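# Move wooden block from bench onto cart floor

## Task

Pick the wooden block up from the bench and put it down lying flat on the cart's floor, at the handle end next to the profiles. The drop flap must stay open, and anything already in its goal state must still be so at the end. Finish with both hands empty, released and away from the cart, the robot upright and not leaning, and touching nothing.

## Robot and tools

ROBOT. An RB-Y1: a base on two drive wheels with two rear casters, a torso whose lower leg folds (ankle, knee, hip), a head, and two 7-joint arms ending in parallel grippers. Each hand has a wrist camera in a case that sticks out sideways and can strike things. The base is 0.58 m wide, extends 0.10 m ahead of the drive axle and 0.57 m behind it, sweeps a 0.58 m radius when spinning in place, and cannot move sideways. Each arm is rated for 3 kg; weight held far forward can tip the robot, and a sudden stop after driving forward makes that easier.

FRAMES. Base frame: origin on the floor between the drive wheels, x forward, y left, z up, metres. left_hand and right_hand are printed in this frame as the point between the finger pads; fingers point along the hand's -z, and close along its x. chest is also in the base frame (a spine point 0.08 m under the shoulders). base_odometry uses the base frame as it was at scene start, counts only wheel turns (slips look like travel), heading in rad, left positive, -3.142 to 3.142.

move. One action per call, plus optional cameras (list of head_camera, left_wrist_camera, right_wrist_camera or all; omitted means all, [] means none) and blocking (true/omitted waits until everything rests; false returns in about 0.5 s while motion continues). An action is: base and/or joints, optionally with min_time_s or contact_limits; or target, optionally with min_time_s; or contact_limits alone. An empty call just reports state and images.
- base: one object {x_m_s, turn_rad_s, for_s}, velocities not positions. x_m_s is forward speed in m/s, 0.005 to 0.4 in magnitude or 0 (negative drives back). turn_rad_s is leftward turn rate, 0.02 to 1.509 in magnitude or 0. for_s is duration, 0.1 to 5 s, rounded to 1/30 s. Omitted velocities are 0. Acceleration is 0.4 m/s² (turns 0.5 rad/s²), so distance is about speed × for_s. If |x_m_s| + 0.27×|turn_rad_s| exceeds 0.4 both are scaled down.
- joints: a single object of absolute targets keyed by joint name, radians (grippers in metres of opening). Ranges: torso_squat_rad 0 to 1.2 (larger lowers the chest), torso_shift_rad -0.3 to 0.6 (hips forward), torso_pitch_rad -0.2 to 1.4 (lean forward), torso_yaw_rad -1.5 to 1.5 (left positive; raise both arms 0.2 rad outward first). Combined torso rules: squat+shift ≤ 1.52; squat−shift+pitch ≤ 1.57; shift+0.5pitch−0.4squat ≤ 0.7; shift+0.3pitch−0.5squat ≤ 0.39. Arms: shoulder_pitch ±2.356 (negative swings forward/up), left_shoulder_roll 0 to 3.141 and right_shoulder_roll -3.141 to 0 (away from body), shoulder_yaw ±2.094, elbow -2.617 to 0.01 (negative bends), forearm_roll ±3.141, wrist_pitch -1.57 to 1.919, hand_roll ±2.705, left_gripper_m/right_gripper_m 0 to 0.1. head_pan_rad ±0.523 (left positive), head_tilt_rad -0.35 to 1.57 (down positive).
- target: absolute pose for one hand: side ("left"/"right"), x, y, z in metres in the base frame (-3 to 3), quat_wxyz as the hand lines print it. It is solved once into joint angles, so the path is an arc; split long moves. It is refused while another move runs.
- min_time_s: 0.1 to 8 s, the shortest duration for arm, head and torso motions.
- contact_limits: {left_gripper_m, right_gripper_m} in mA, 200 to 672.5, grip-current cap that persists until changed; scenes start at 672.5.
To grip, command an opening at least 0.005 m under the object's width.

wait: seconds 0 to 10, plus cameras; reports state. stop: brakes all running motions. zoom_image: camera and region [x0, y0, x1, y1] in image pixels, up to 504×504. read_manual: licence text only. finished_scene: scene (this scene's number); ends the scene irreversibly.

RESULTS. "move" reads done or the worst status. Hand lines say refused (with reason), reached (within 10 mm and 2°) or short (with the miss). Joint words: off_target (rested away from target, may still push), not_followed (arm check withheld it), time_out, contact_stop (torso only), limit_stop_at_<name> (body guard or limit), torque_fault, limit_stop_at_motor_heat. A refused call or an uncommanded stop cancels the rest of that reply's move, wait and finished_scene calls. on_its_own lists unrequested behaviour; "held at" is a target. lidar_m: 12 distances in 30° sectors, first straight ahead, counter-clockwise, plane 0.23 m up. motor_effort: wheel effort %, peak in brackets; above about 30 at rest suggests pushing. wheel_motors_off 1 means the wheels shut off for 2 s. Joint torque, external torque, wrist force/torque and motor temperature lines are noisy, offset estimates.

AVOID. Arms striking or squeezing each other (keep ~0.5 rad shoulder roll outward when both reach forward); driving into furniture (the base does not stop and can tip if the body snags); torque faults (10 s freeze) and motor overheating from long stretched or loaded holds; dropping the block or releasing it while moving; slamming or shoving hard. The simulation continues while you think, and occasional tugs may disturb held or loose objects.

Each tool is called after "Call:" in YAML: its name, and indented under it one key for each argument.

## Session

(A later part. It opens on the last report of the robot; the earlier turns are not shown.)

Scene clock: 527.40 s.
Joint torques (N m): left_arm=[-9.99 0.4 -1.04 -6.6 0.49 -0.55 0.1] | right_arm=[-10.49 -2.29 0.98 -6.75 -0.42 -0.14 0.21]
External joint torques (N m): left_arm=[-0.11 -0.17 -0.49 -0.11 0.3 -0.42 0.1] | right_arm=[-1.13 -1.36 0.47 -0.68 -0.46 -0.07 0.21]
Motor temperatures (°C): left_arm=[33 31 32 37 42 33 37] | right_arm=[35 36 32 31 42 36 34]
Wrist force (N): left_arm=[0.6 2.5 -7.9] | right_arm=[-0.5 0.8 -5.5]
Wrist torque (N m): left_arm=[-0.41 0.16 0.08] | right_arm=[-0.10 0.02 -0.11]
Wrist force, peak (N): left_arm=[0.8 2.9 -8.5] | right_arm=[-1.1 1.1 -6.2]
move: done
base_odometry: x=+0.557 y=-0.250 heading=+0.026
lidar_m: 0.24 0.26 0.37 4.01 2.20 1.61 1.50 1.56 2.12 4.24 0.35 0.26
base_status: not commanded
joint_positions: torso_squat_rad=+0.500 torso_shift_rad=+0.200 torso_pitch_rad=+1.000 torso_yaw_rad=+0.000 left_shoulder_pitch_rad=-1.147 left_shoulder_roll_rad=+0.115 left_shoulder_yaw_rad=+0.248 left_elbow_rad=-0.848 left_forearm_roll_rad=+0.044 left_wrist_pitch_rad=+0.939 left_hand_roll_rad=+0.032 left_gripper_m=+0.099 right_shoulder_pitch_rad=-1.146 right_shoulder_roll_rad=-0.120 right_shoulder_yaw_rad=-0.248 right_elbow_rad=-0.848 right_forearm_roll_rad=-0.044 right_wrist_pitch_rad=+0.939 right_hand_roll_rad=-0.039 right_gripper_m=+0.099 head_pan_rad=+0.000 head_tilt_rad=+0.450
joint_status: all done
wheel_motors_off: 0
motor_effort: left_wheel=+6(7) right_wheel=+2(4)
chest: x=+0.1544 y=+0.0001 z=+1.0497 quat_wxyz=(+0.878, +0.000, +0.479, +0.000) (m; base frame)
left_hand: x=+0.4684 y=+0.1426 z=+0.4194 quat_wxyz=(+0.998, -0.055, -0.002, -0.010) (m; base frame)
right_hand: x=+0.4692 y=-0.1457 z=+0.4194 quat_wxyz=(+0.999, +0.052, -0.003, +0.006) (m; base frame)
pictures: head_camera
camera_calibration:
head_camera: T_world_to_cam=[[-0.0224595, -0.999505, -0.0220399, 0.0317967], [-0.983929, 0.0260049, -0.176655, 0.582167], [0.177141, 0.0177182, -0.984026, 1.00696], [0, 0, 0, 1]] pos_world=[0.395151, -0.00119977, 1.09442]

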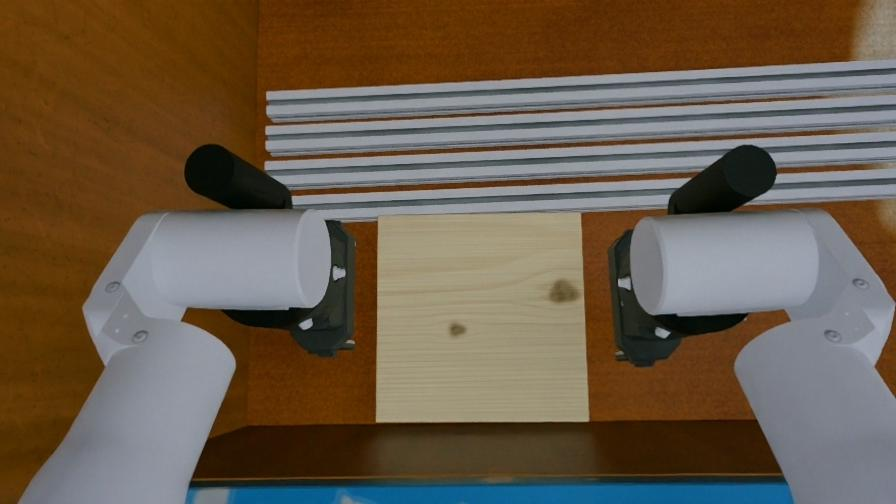

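Call:
zoom_image:
  camera: "head_camera"
  region: [360, 190, 480, 260]

Call:
zoom_image:
  camera: "head_camera"
  region: [500, 190, 620, 260]

Call:
zoom_image:
  camera: "head_camera"
  region: [360, 380, 480, 450]

Call:
zoom_image:
  camera: "head_camera"
  region: [500, 380, 620, 450]

Scaled by 4.200 from the camera's 896x504 image, which has a finer 1280x720 frame.

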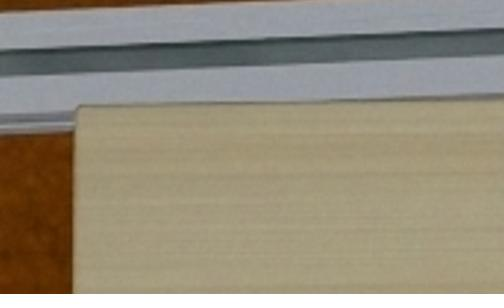

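Scaled by 4.200 from the camera's 896x504 image, which has a finer 1280x720 frame.

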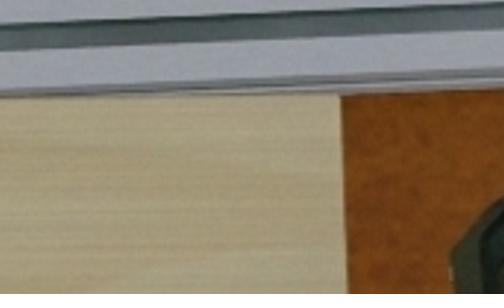

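Scaled by 4.200 from the camera's 896x504 image, which has a finer 1280x720 frame.

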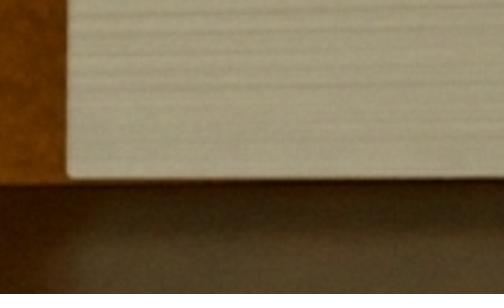

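Scaled by 4.200 from the camera's 896x504 image, which has a finer 1280x720 frame.

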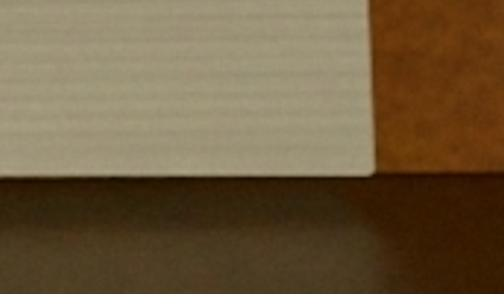

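Call:
move:
  joints: {"torso_squat_rad": 0.4, "left_shoulder_pitch_rad": -0.8362, "left_shoulder_roll_rad": 0.085, "left_shoulder_yaw_rad": 0.0781, "left_elbow_rad": -1.4041, "left_forearm_roll_rad": 0.0433, "left_wrist_pitch_rad": 1.1839, "left_hand_roll_rad": 0.135, "right_shoulder_pitch_rad": -0.8362, "right_shoulder_roll_rad": -0.09, "right_shoulder_yaw_rad": -0.0781, "right_elbow_rad": -1.4041, "right_forearm_roll_rad": -0.0433, "right_wrist_pitch_rad": 1.1839, "right_hand_roll_rad": -0.142}
  min_time_s: 2.5
  cameras: ["head_camera"]

Call:
move:
  joints: {"torso_squat_rad": 0.25, "left_shoulder_pitch_rad": -0.7338, "left_shoulder_roll_rad": 0.08, "left_shoulder_yaw_rad": -0.0083, "left_elbow_rad": -2.1204, "left_forearm_roll_rad": 0.0192, "left_wrist_pitch_rad": 1.8006, "left_hand_roll_rad": 0.206, "right_shoulder_pitch_rad": -0.7338, "right_shoulder_roll_rad": -0.09, "right_shoulder_yaw_rad": 0.0083, "right_elbow_rad": -2.1204, "right_forearm_roll_rad": -0.0192, "right_wrist_pitch_rad": 1.8006, "right_hand_roll_rad": -0.205}
  min_time_s: 3
  cameras: ["head_camera"]

Scene clock: 540.67 s.
Joint torques (N m): left_arm=[-4.86 -2.01 -0.69 -8.24 0.28 -0.09 0.3] | right_arm=[-3.7 2.67 0.71 -8.5 -0.21 0.05 -0.2]
External joint torques (N m): left_arm=[1.05 -1.2 -0.08 -0.35 0.08 0.06 0.3] | right_arm=[1.64 2.27 0.24 -1.1 -0.27 0.14 -0.2]
Motor temperatures (°C): left_arm=[32 30 32 36 40 33 37] | right_arm=[35 34 32 31 39 36 34]
Wrist force (N): left_arm=[1.1 3.1 -7.7] | right_arm=[-0.6 0.6 -5.7]
Wrist torque (N m): left_arm=[-0.47 0.24 0.13] | right_arm=[-0.06 0.04 -0.09]
Wrist force, peak (N): left_arm=[0.2 2.8 -8.7] | right_arm=[-0.8 1.6 -6.2]
move: done
base_odometry: x=+0.557 y=-0.250 heading=+0.026
lidar_m: 0.24 0.26 0.38 4.02 2.19 1.60 1.49 1.55 2.12 4.25 0.37 0.26
base_status: not commanded
joint_positions: torso_squat_rad=+0.400 torso_shift_rad=+0.200 torso_pitch_rad=+1.000 torso_yaw_rad=+0.000 left_shoulder_pitch_rad=-0.836 left_shoulder_roll_rad=+0.085 left_shoulder_yaw_rad=+0.078 left_elbow_rad=-1.404 left_forearm_roll_rad=+0.043 left_wrist_pitch_rad=+1.184 left_hand_roll_rad=+0.135 left_gripper_m=+0.099 right_shoulder_pitch_rad=-0.837 right_shoulder_roll_rad=-0.090 right_shoulder_yaw_rad=-0.078 right_elbow_rad=-1.404 right_forearm_roll_rad=-0.043 right_wrist_pitch_rad=+1.184 right_hand_roll_rad=-0.142 right_gripper_m=+0.099 head_pan_rad=+0.000 head_tilt_rad=+0.450
joint_status: all done
wheel_motors_off: 0
motor_effort: left_wheel=+6(6) right_wheel=+2(4)
chest: x=+0.1605 y=+0.0001 z=+1.0795 quat_wxyz=(+0.878, +0.000, +0.479, +0.000) (m; base frame)
left_hand: x=+0.4290 y=+0.1389 z=+0.4979 quat_wxyz=(+0.999, -0.051, -0.005, -0.009) (m; base frame)
right_hand: x=+0.4298 y=-0.1418 z=+0.4978 quat_wxyz=(+0.999, +0.048, -0.006, +0.006) (m; base frame)
pictures: head_camera
camera_calibration:
head_camera: T_world_to_cam=[[-0.0224606, -0.999505, -0.0220391, 0.0325931], [-0.983937, 0.0260051, -0.176614, 0.593352], [0.1771, 0.0177182, -0.984033, 1.03524], [0, 0, 0, 1]] pos_world=[0.401211, -0.00119587, 1.12423]

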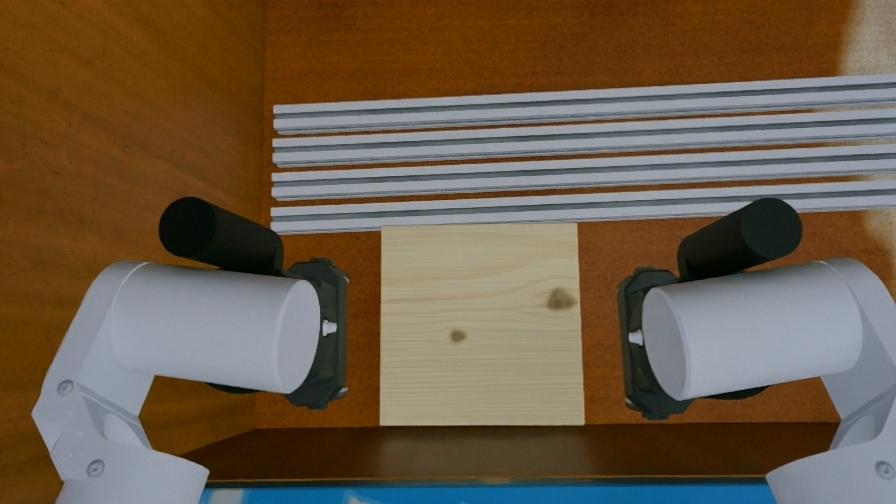

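Scene clock: 543.97 s.
Joint torques (N m): left_arm=[-4.1 -2.56 -1.37 -9 -0.09 -0.08 0.21] | right_arm=[-3.45 2.94 1.24 -9.47 0.3 0.15 -0.31]
External joint torques (N m): left_arm=[1.12 -1.38 -0.62 -0.06 -0.29 0.08 0.22] | right_arm=[1.19 2.23 0.71 -1.04 0.22 0.26 -0.31]
Motor temperatures (°C): left_arm=[32 30 32 36 40 33 37] | right_arm=[35 34 32 31 39 36 34]
Wrist force (N): left_arm=[0.8 2.1 -8.2] | right_arm=[-0.5 1.6 -5.1]
Wrist torque (N m): left_arm=[-0.33 0.21 0.11] | right_arm=[-0.18 0.05 -0.10]
Wrist force, peak (N): left_arm=[-0.2 2.4 -9.1] | right_arm=[-1.3 1.7 -6.0]
move: done
base_odometry: x=+0.557 y=-0.250 heading=+0.026
lidar_m: 0.23 0.25 0.37 4.01 2.21 1.60 1.49 1.55 2.11 4.25 0.37 0.26
base_status: not commanded
joint_positions: torso_squat_rad=+0.250 torso_shift_rad=+0.200 torso_pitch_rad=+1.000 torso_yaw_rad=+0.000 left_shoulder_pitch_rad=-0.734 left_shoulder_roll_rad=+0.080 left_shoulder_yaw_rad=-0.008 left_elbow_rad=-2.120 left_forearm_roll_rad=+0.019 left_wrist_pitch_rad=+1.801 left_hand_roll_rad=+0.206 left_gripper_m=+0.099 right_shoulder_pitch_rad=-0.734 right_shoulder_roll_rad=-0.090 right_shoulder_yaw_rad=+0.008 right_elbow_rad=-2.120 right_forearm_roll_rad=-0.019 right_wrist_pitch_rad=+1.801 right_hand_roll_rad=-0.205 right_gripper_m=+0.099 head_pan_rad=+0.000 head_tilt_rad=+0.450
joint_status: all done
wheel_motors_off: 0
motor_effort: left_wheel=+5(7) right_wheel=+1(4)
chest: x=+0.1671 y=+0.0001 z=+1.1124 quat_wxyz=(+0.878, +0.000, +0.479, +0.000) (m; base frame)
left_hand: x=+0.4337 y=+0.1339 z=+0.6894 quat_wxyz=(+0.999, -0.049, -0.005, -0.013) (m; base frame)
right_hand: x=+0.4346 y=-0.1377 z=+0.6891 quat_wxyz=(+0.999, +0.044, -0.006, +0.015) (m; base frame)
pictures: head_camera
camera_calibration:
head_camera: T_world_to_cam=[[-0.0224605, -0.999505, -0.022039, 0.0334705], [-0.983936, 0.026005, -0.176616, 0.605701], [0.177101, 0.0177181, -0.984033, 1.06637], [0, 0, 0, 1]] pos_world=[0.407867, -0.00119147, 1.15706]

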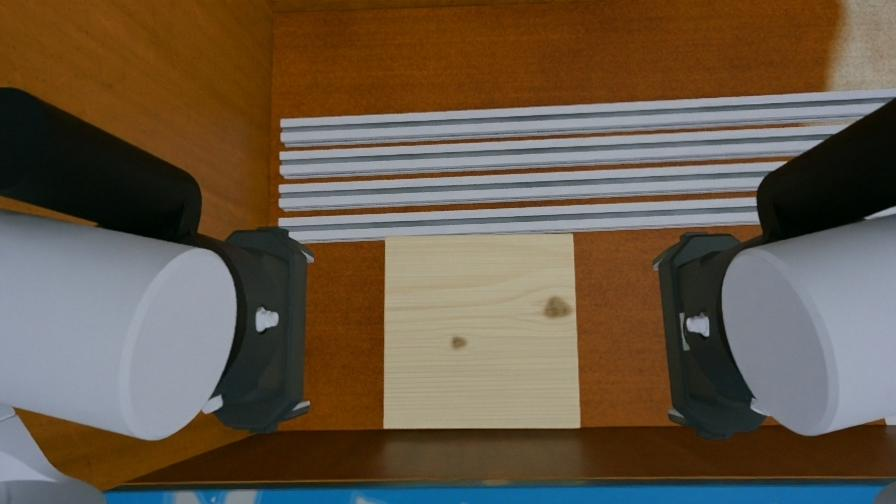

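Call:
move:
  joints: {"torso_pitch_rad": 0.75, "torso_squat_rad": 0.15}
  min_time_s: 1.5
  cameras: ["head_camera"]

Call:
move:
  base: {"x_m_s": -0.2, "for_s": 3.2}
  joints: {"head_tilt_rad": 0.4}
  cameras: ["head_camera"]

Scene clock: 548.03 s.
Joint torques (N m): left_arm=[-8.27 -1.91 -0.7 -8.93 -0.18 -0.63 0.24] | right_arm=[-7.93 2.11 1.21 -9.44 0.29 -0.44 -0.23]
External joint torques (N m): left_arm=[1.06 -1.66 -0.53 0 -0.27 0 0.26] | right_arm=[0.89 2.37 1.17 -1 0.12 0.12 -0.24]
Motor temperatures (°C): left_arm=[32 30 32 36 39 32 37] | right_arm=[35 33 32 31 39 36 34]
Wrist force (N): left_arm=[-1.2 2.6 -7.3] | right_arm=[-2.0 1.5 -5.6]
Wrist torque (N m): left_arm=[-0.41 0.01 0.10] | right_arm=[-0.16 -0.05 -0.08]
Wrist force, peak (N): left_arm=[0.1 2.2 -8.8] | right_arm=[-0.6 1.0 -6.3]
move: done
base_odometry: x=+0.557 y=-0.250 heading=+0.026
lidar_m: 0.24 0.27 0.38 4.03 2.19 1.60 1.49 1.55 2.11 4.25 0.36 0.26
base_status: not commanded
joint_positions: torso_squat_rad=+0.150 torso_shift_rad=+0.200 torso_pitch_rad=+0.750 torso_yaw_rad=+0.000 left_shoulder_pitch_rad=-0.734 left_shoulder_roll_rad=+0.080 left_shoulder_yaw_rad=-0.008 left_elbow_rad=-2.120 left_forearm_roll_rad=+0.019 left_wrist_pitch_rad=+1.801 left_hand_roll_rad=+0.206 left_gripper_m=+0.099 right_shoulder_pitch_rad=-0.734 right_shoulder_roll_rad=-0.090 right_shoulder_yaw_rad=+0.008 right_elbow_rad=-2.120 right_forearm_roll_rad=-0.019 right_wrist_pitch_rad=+1.801 right_hand_roll_rad=-0.205 right_gripper_m=+0.099 head_pan_rad=+0.000 head_tilt_rad=+0.450
joint_status: all done
wheel_motors_off: 0
motor_effort: left_wheel=+6(6) right_wheel=+1(4)
chest: x=+0.1204 y=+0.0001 z=+1.1853 quat_wxyz=(+0.931, +0.000, +0.366, +0.000) (m; base frame)
left_hand: x=+0.4834 y=+0.1339 z=+0.8414 quat_wxyz=(+0.990, -0.047, -0.130, -0.019) (m; base frame)
right_hand: x=+0.4843 y=-0.1377 z=+0.8414 quat_wxyz=(+0.990, +0.042, -0.131, +0.020) (m; base frame)
pictures: head_camera
camera_calibration:
head_camera: T_world_to_cam=[[-0.0162725, -0.999505, -0.0269089, 0.0390636], [-0.909591, 0.0259731, -0.414691, 0.845794], [0.415185, 0.0177281, -0.909564, 1.02946], [0, 0, 0, 1]] pos_world=[0.342547, -0.0011739, 1.28815]

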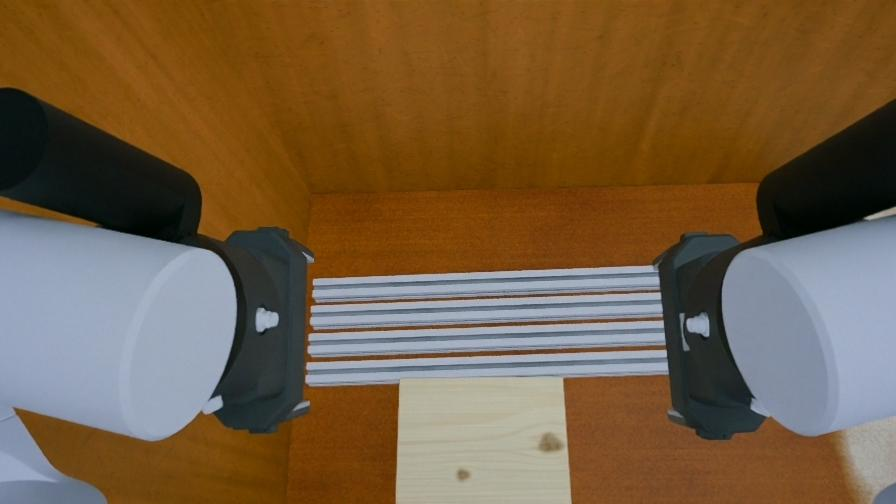

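Scene clock: 552.30 s.
Joint torques (N m): left_arm=[-8.87 -1.57 -0.68 -8.61 -0.1 -0.71 0.2] | right_arm=[-8.61 1.69 0.78 -9.25 0.34 -0.45 -0.27]
External joint torques (N m): left_arm=[0.46 -1.32 -0.51 0.32 -0.18 -0.08 0.22] | right_arm=[0.2 1.95 0.74 -0.81 0.17 0.11 -0.29]
Motor temperatures (°C): left_arm=[32 30 32 36 39 32 37] | right_arm=[35 33 32 31 38 36 34]
Wrist force (N): left_arm=[-1.5 2.8 -7.4] | right_arm=[-2.0 1.3 -5.5]
Wrist torque (N m): left_arm=[-0.47 -0.07 0.06] | right_arm=[-0.15 -0.07 -0.08]
Wrist force, peak (N): left_arm=[-0.5 2.8 -8.4] | right_arm=[-2.4 1.6 -5.8]
move: done
base_odometry: x=-0.083 y=-0.266 heading=+0.025
lidar_m: 0.87 0.93 1.85 3.59 1.28 0.93 0.87 0.89 1.23 3.29 1.28 0.93
base_status: done (sent for 3.2 of 3.2 s)
joint_positions: torso_squat_rad=+0.150 torso_shift_rad=+0.200 torso_pitch_rad=+0.750 torso_yaw_rad=+0.000 left_shoulder_pitch_rad=-0.734 left_shoulder_roll_rad=+0.080 left_shoulder_yaw_rad=-0.008 left_elbow_rad=-2.120 left_forearm_roll_rad=+0.019 left_wrist_pitch_rad=+1.801 left_hand_roll_rad=+0.206 left_gripper_m=+0.099 right_shoulder_pitch_rad=-0.734 right_shoulder_roll_rad=-0.090 right_shoulder_yaw_rad=+0.008 right_elbow_rad=-2.120 right_forearm_roll_rad=-0.019 right_wrist_pitch_rad=+1.801 right_hand_roll_rad=-0.205 right_gripper_m=+0.099 head_pan_rad=+0.000 head_tilt_rad=+0.400
joint_status: all done
wheel_motors_off: 0
motor_effort: left_wheel=-9(27) right_wheel=+6(28)
chest: x=+0.1204 y=+0.0001 z=+1.1853 quat_wxyz=(+0.931, +0.000, +0.366, +0.000) (m; base frame)
left_hand: x=+0.4833 y=+0.1339 z=+0.8414 quat_wxyz=(+0.990, -0.047, -0.130, -0.019) (m; base frame)
right_hand: x=+0.4842 y=-0.1377 z=+0.8413 quat_wxyz=(+0.990, +0.042, -0.131, +0.020) (m; base frame)
pictures: head_camera
camera_calibration:
head_camera: T_world_to_cam=[[-0.0149043, -0.999505, -0.027693, 0.0397195], [-0.887744, 0.0259719, -0.459604, 0.898987], [0.460096, 0.0177342, -0.887692, 0.988393], [0, 0, 0, 1]] pos_world=[0.343907, -0.00117693, 1.29167]

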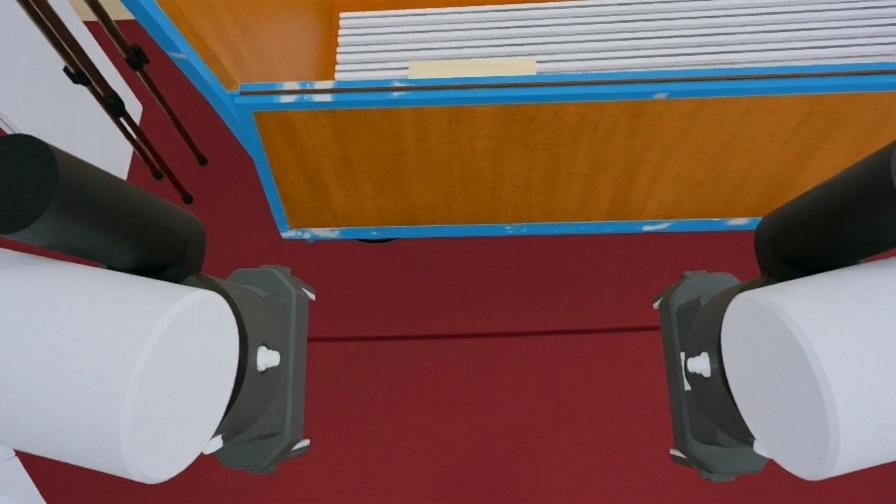

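Call:
zoom_image:
  camera: "head_camera"
  region: [320, 0, 600, 110]

Scaled by 1.800 from the camera's 896x504 image, which has a finer 1280x720 frame.

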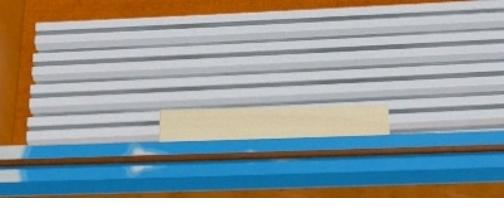

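Call:
move:
  base: {"x_m_s": 0.2, "for_s": 2.9}
  joints: {"head_tilt_rad": 0.7}

Scene clock: 563.53 s.
Joint torques (N m): left_arm=[-8.54 -1.39 -0.27 -8.77 -0.25 -0.77 0.35] | right_arm=[-8.79 1.81 0.63 -9.19 0.41 -0.45 -0.33]
External joint torques (N m): left_arm=[0.78 -1.15 -0.1 0.17 -0.33 -0.14 0.36] | right_arm=[0.02 2.07 0.59 -0.75 0.24 0.11 -0.35]
Motor temperatures (°C): left_arm=[32 29 32 36 38 32 37] | right_arm=[34 32 32 31 38 36 34]
Wrist force (N): left_arm=[-1.4 2.2 -7.8] | right_arm=[-2.1 1.5 -5.6]
Wrist torque (N m): left_arm=[-0.40 0.03 0.11] | right_arm=[-0.17 -0.02 -0.11]
Wrist force, peak (N): left_arm=[-1.4 3.2 -8.2] | right_arm=[-2.0 1.4 -6.1]
move: done
base_odometry: x=+0.497 y=-0.252 heading=+0.025
lidar_m: 0.31 0.32 0.46 4.21 2.11 1.53 1.43 1.50 2.04 4.48 0.46 0.33
base_status: done (sent for 2.9 of 2.9 s)
joint_positions: torso_squat_rad=+0.150 torso_shift_rad=+0.200 torso_pitch_rad=+0.750 torso_yaw_rad=+0.000 left_shoulder_pitch_rad=-0.734 left_shoulder_roll_rad=+0.080 left_shoulder_yaw_rad=-0.008 left_elbow_rad=-2.120 left_forearm_roll_rad=+0.019 left_wrist_pitch_rad=+1.801 left_hand_roll_rad=+0.206 left_gripper_m=+0.099 right_shoulder_pitch_rad=-0.734 right_shoulder_roll_rad=-0.090 right_shoulder_yaw_rad=+0.008 right_elbow_rad=-2.120 right_forearm_roll_rad=-0.019 right_wrist_pitch_rad=+1.801 right_hand_roll_rad=-0.205 right_gripper_m=+0.099 head_pan_rad=+0.000 head_tilt_rad=+0.700
joint_status: all done
wheel_motors_off: 0
motor_effort: left_wheel=-5(25) right_wheel=+6(30)
chest: x=+0.1204 y=+0.0001 z=+1.1852 quat_wxyz=(+0.931, +0.000, +0.366, +0.000) (m; base frame)
left_hand: x=+0.4834 y=+0.1339 z=+0.8414 quat_wxyz=(+0.990, -0.047, -0.130, -0.019) (m; base frame)
right_hand: x=+0.4842 y=-0.1377 z=+0.8412 quat_wxyz=(+0.990, +0.042, -0.131, +0.020) (m; base frame)
pictures: head_camera, left_wrist_camera, right_wrist_camera
camera_calibration:
head_camera: T_world_to_cam=[[-0.0224747, -0.999504, -0.0220458, 0.0343485], [-0.983923, 0.0260214, -0.176685, 0.552772], [0.177171, 0.0177204, -0.984021, 1.19237], [0, 0, 0, 1]] pos_world=[0.333403, -0.00118177, 1.27174]
left_wrist_camera: T_world_to_cam=[[0.96888, 0.00121725, 0.247529, -0.677308], [-0.133563, -0.839354, 0.526921, -0.237321], [0.208406, -0.543584, -0.813071, 0.728646], [0, 0, 0, 1]] pos_world=[0.472678, 0.197708, 0.885144]
right_wrist_camera: T_world_to_cam=[[-0.956125, -0.0552702, -0.287698, 0.696159], [-0.210662, 0.812155, 0.544083, -0.21679], [0.203584, 0.580818, -0.788165, 0.716614], [0, 0, 0, 1]] pos_world=[0.474055, -0.201678, 0.883045]

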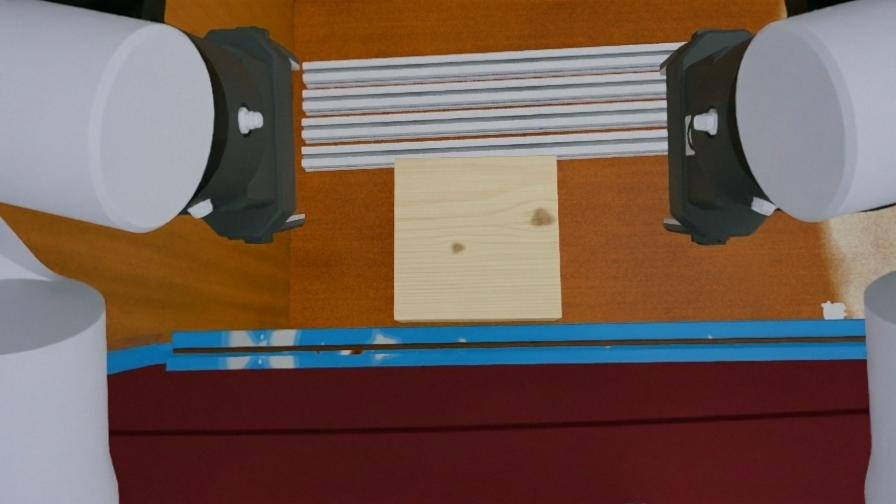

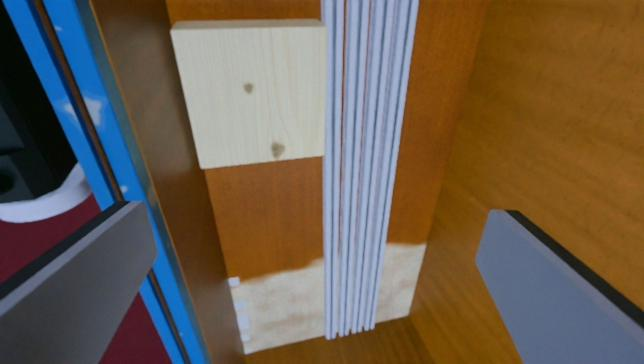

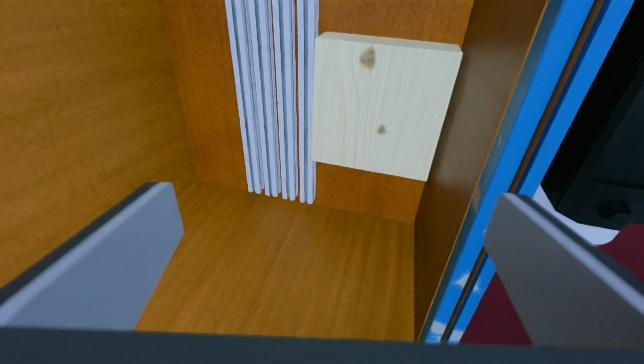

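Call:
move:

Call:
zoom_image:
  camera: "left_wrist_camera"
  region: [150, 0, 440, 180]

Call:
zoom_image:
  camera: "head_camera"
  region: [380, 130, 620, 340]

Call:
zoom_image:
  camera: "right_wrist_camera"
  region: [240, 10, 520, 210]

Scene clock: 567.33 s.
Joint torques (N m): left_arm=[-8.84 -1.54 -0.36 -8.65 -0.24 -0.74 0.25] | right_arm=[-8.94 1.8 0.79 -9.02 0.34 -0.44 -0.24]
External joint torques (N m): left_arm=[0.49 -1.29 -0.19 0.28 -0.32 -0.11 0.27] | right_arm=[-0.13 2.05 0.75 -0.58 0.17 0.12 -0.25]
Motor temperatures (°C): left_arm=[32 29 32 36 38 32 37] | right_arm=[34 32 32 31 38 36 34]
Wrist force (N): left_arm=[-1.0 2.9 -7.1] | right_arm=[-2.1 1.9 -5.3]
Wrist torque (N m): left_arm=[-0.45 0.07 0.12] | right_arm=[-0.23 -0.09 -0.08]
Wrist force, peak (N): left_arm=[-1.0 3.2 -8.1] | right_arm=[-2.3 1.3 -5.9]
base_odometry: x=+0.497 y=-0.252 heading=+0.025
lidar_m: 0.31 0.32 0.45 4.22 2.11 1.53 1.44 1.50 2.05 4.50 0.46 0.32
base_status: done (sent for 2.9 of 2.9 s)
joint_positions: torso_squat_rad=+0.150 torso_shift_rad=+0.200 torso_pitch_rad=+0.750 torso_yaw_rad=+0.000 left_shoulder_pitch_rad=-0.734 left_shoulder_roll_rad=+0.080 left_shoulder_yaw_rad=-0.008 left_elbow_rad=-2.120 left_forearm_roll_rad=+0.019 left_wrist_pitch_rad=+1.801 left_hand_roll_rad=+0.206 left_gripper_m=+0.099 right_shoulder_pitch_rad=-0.734 right_shoulder_roll_rad=-0.090 right_shoulder_yaw_rad=+0.008 right_elbow_rad=-2.120 right_forearm_roll_rad=-0.019 right_wrist_pitch_rad=+1.801 right_hand_roll_rad=-0.205 right_gripper_m=+0.099 head_pan_rad=+0.000 head_tilt_rad=+0.700
joint_status: all done
wheel_motors_off: 0
motor_effort: left_wheel=-6(25) right_wheel=+5(30)
chest: x=+0.1204 y=+0.0001 z=+1.1852 quat_wxyz=(+0.931, +0.000, +0.366, +0.000) (m; base frame)
left_hand: x=+0.4834 y=+0.1339 z=+0.8414 quat_wxyz=(+0.990, -0.047, -0.130, -0.019) (m; base frame)
right_hand: x=+0.4842 y=-0.1377 z=+0.8412 quat_wxyz=(+0.990, +0.042, -0.131, +0.020) (m; base frame)
pictures: head_camera, left_wrist_camera, right_wrist_camera
camera_calibration:
head_camera: T_world_to_cam=[[-0.0224745, -0.999504, -0.0220461, 0.0343487], [-0.983922, 0.0260215, -0.176694, 0.552775], [0.17718, 0.0177205, -0.984019, 1.19237], [0, 0, 0, 1]] pos_world=[0.333395, -0.00118182, 1.27175]
left_wrist_camera: T_world_to_cam=[[0.968878, 0.00121723, 0.247537, -0.677311], [-0.133568, -0.839354, 0.52692, -0.237322], [0.208413, -0.543584, -0.813069, 0.728648], [0, 0, 0, 1]] pos_world=[0.472673, 0.197708, 0.88515]
right_wrist_camera: T_world_to_cam=[[-0.956123, -0.0552704, -0.287706, 0.696162], [-0.210667, 0.812154, 0.544081, -0.216791], [0.20359, 0.580819, -0.788163, 0.716615], [0, 0, 0, 1]] pos_world=[0.47405, -0.201678, 0.883051]

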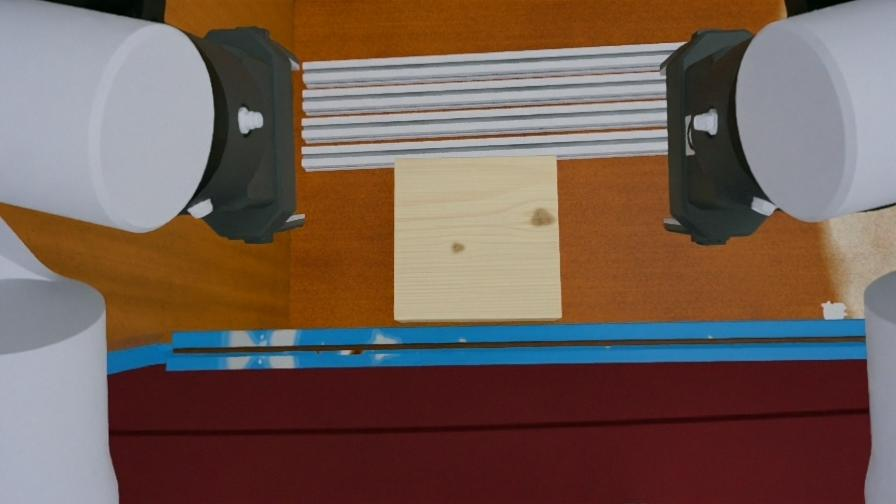

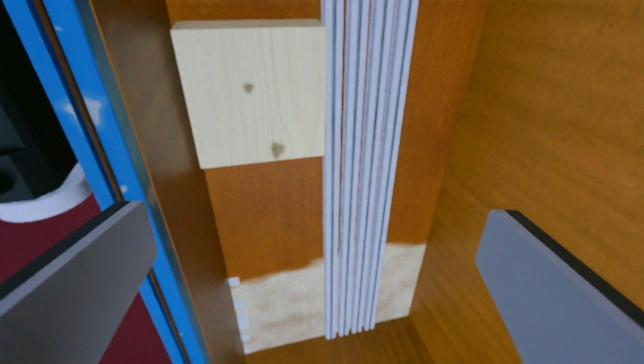

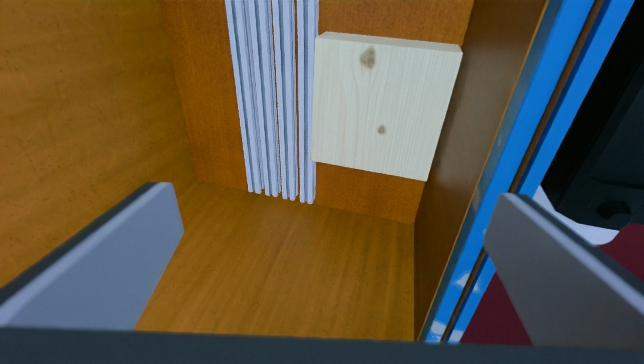

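Scaled by 1.738 from the camera's 644x364 image, which has a finer 1265x715 frame.

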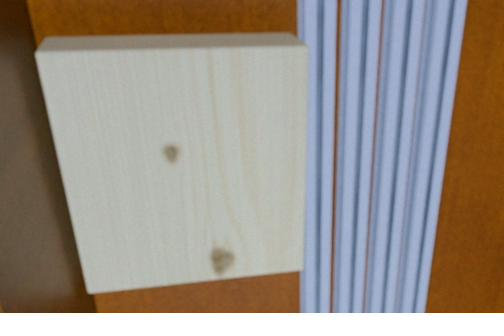

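Scaled by 2.100 from the camera's 896x504 image, which has a finer 1280x720 frame.

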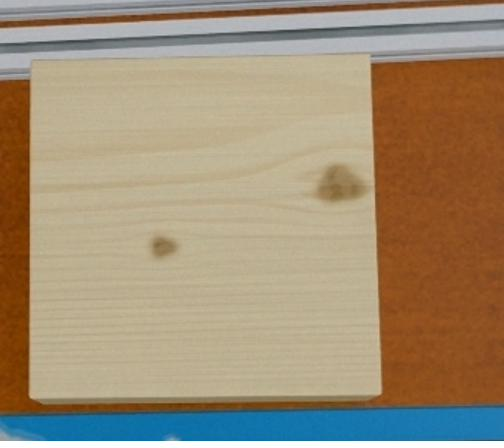

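Scaled by 1.800 from the camera's 644x364 image, which has a finer 1265x715 frame.

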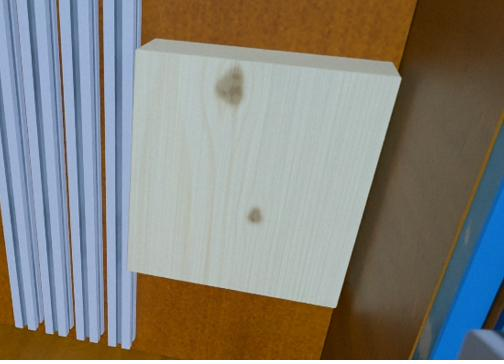

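Call:
zoom_image:
  camera: "head_camera"
  region: [380, 290, 460, 335]

Call:
zoom_image:
  camera: "left_wrist_camera"
  region: [160, 120, 260, 190]

Call:
zoom_image:
  camera: "left_wrist_camera"
  region: [290, 110, 350, 190]

Call:
zoom_image:
  camera: "right_wrist_camera"
  region: [290, 130, 450, 200]

Scaled by 6.300 from the camera's 896x504 image, which has a finer 1280x720 frame.

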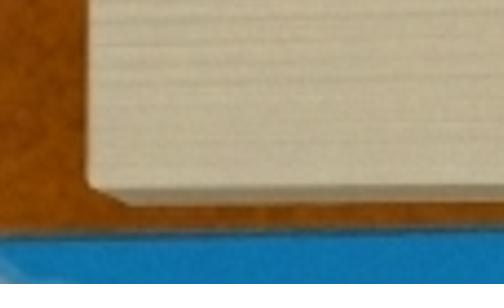

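Scaled by 5.040 from the camera's 644x364 image, which has a finer 1265x715 frame.

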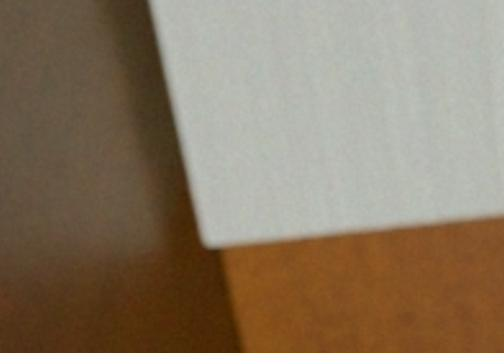

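Scaled by 6.300 from the camera's 644x364 image, which has a finer 1265x715 frame.

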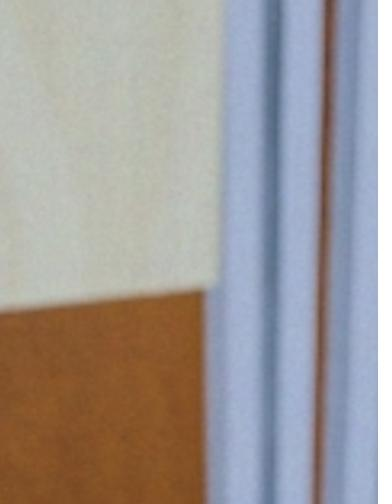

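Scaled by 3.150 from the camera's 644x364 image, which has a finer 1265x715 frame.

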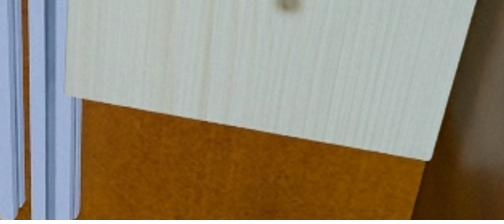

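Call:
move:
  base: {"x_m_s": -0.25, "for_s": 2.4}
  cameras: ["head_camera"]

Call:
move:
  joints: {"torso_pitch_rad": 0.2}
  cameras: ["head_camera"]

Scene clock: 575.47 s.
Joint torques (N m): left_arm=[-8.9 -1.54 -0.51 -8.55 -0.18 -0.79 0.24] | right_arm=[-8.65 2.02 0.83 -9.08 0.15 -0.48 -0.35]
External joint torques (N m): left_arm=[0.43 -1.3 -0.35 0.38 -0.26 -0.15 0.25] | right_arm=[0.16 2.28 0.79 -0.64 -0.02 0.08 -0.36]
Motor temperatures (°C): left_arm=[31 29 32 36 37 32 37] | right_arm=[34 32 31 31 37 36 34]
Wrist force (N): left_arm=[-0.6 2.1 -7.2] | right_arm=[-1.8 1.4 -5.4]
Wrist torque (N m): left_arm=[-0.39 0.13 0.07] | right_arm=[-0.15 -0.02 -0.10]
Wrist force, peak (N): left_arm=[-1.1 3.0 -8.3] | right_arm=[-2.0 2.1 -5.8]
move: done
base_odometry: x=-0.103 y=-0.266 heading=+0.024
lidar_m: 0.91 0.96 1.86 3.52 1.27 0.91 0.84 0.86 1.19 3.20 1.31 0.94
base_status: done (sent for 2.4 of 2.4 s)
joint_positions: torso_squat_rad=+0.150 torso_shift_rad=+0.200 torso_pitch_rad=+0.750 torso_yaw_rad=+0.000 left_shoulder_pitch_rad=-0.734 left_shoulder_roll_rad=+0.080 left_shoulder_yaw_rad=-0.008 left_elbow_rad=-2.120 left_forearm_roll_rad=+0.019 left_wrist_pitch_rad=+1.801 left_hand_roll_rad=+0.206 left_gripper_m=+0.099 right_shoulder_pitch_rad=-0.734 right_shoulder_roll_rad=-0.090 right_shoulder_yaw_rad=+0.008 right_elbow_rad=-2.120 right_forearm_roll_rad=-0.019 right_wrist_pitch_rad=+1.801 right_hand_roll_rad=-0.205 right_gripper_m=+0.099 head_pan_rad=+0.000 head_tilt_rad=+0.700
joint_status: not commanded
wheel_motors_off: 0
motor_effort: left_wheel=-9(26) right_wheel=+10(25)
chest: x=+0.1204 y=+0.0001 z=+1.1853 quat_wxyz=(+0.931, +0.000, +0.366, +0.000) (m; base frame)
left_hand: x=+0.4833 y=+0.1339 z=+0.8414 quat_wxyz=(+0.990, -0.047, -0.130, -0.019) (m; base frame)
right_hand: x=+0.4842 y=-0.1377 z=+0.8413 quat_wxyz=(+0.990, +0.042, -0.131, +0.020) (m; base frame)
pictures: head_camera
camera_calibration:
head_camera: T_world_to_cam=[[-0.0224737, -0.999504, -0.0220521, 0.0343538], [-0.983898, 0.0260241, -0.176825, 0.552865], [0.177311, 0.0177231, -0.983995, 1.19238], [0, 0, 0, 1]] pos_world=[0.333314, -0.00118369, 1.27181]

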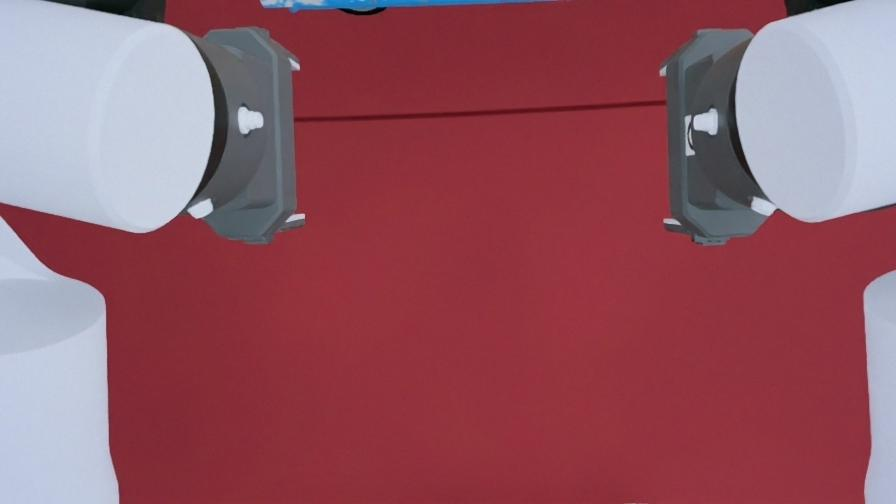

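Scene clock: 578.07 s.
Joint torques (N m): left_arm=[-14.92 0.67 0.84 -6.66 -0.08 -1.87 0.17] | right_arm=[-16.19 -0.01 -0.44 -7.49 0.43 -1.43 -0.24]
External joint torques (N m): left_arm=[1.1 -1.1 -0.27 0.36 0.11 -0.36 0.21] | right_arm=[-0.43 2.24 0.56 -0.82 0.1 -0.02 -0.28]
Motor temperatures (°C): left_arm=[31 29 32 36 37 32 37] | right_arm=[34 31 31 31 37 36 34]
Wrist force (N): left_arm=[-4.4 2.1 -6.5] | right_arm=[-4.5 1.3 -3.7]
Wrist torque (N m): left_arm=[-0.37 -0.15 0.16] | right_arm=[-0.17 -0.16 -0.12]
Wrist force, peak (N): left_arm=[-1.5 2.5 -8.4] | right_arm=[-5.0 1.8 -4.1]
move: done
base_odometry: x=-0.103 y=-0.266 heading=+0.024
lidar_m: 0.90 0.94 1.87 3.52 1.26 0.92 0.85 0.86 1.17 3.19 1.31 0.96
base_status: not commanded
joint_positions: torso_squat_rad=+0.150 torso_shift_rad=+0.200 torso_pitch_rad=+0.200 torso_yaw_rad=+0.000 left_shoulder_pitch_rad=-0.734 left_shoulder_roll_rad=+0.080 left_shoulder_yaw_rad=-0.008 left_elbow_rad=-2.120 left_forearm_roll_rad=+0.019 left_wrist_pitch_rad=+1.801 left_hand_roll_rad=+0.206 left_gripper_m=+0.099 right_shoulder_pitch_rad=-0.734 right_shoulder_roll_rad=-0.090 right_shoulder_yaw_rad=+0.008 right_elbow_rad=-2.120 right_forearm_roll_rad=-0.019 right_wrist_pitch_rad=+1.801 right_hand_roll_rad=-0.205 right_gripper_m=+0.099 head_pan_rad=+0.000 head_tilt_rad=+0.700
joint_status: all done
wheel_motors_off: 0
motor_effort: left_wheel=-10(11) right_wheel=+11(12)
chest: x=-0.0291 y=+0.0001 z=+1.2621 quat_wxyz=(+0.995, +0.000, +0.100, +0.000) (m; base frame)
left_hand: x=+0.4601 y=+0.1340 z=+1.1587 quat_wxyz=(+0.918, -0.040, -0.394, -0.031) (m; base frame)
right_hand: x=+0.4609 y=-0.1377 z=+1.1590 quat_wxyz=(+0.918, +0.035, -0.395, +0.031) (m; base frame)
pictures: head_camera
camera_calibration:
head_camera: T_world_to_cam=[[-0.00756551, -0.999505, -0.0305264, 0.043829], [-0.746419, 0.025959, -0.66497, 1.04242], [0.665434, 0.0177546, -0.746246, 1.00861], [0, 0, 0, 1]] pos_world=[0.107248, -0.00116029, 1.44718]

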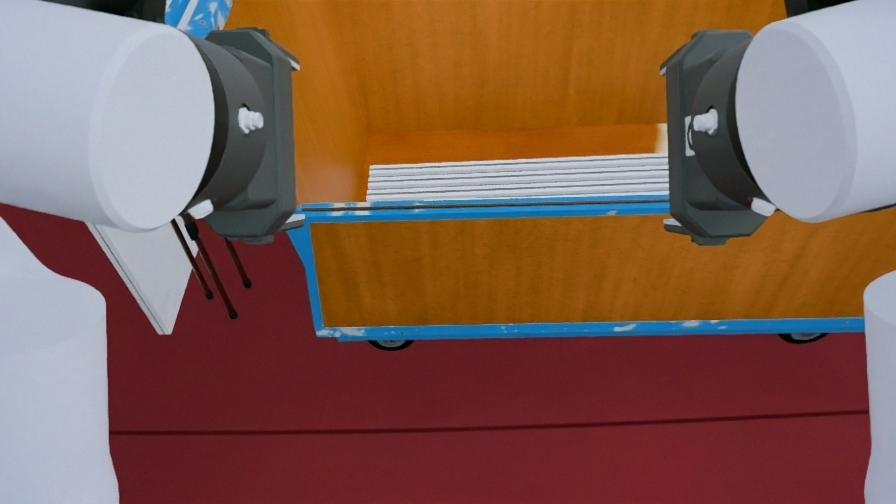

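Call:
finished_scene:
  scene: 2

The scene is finished: the task was done.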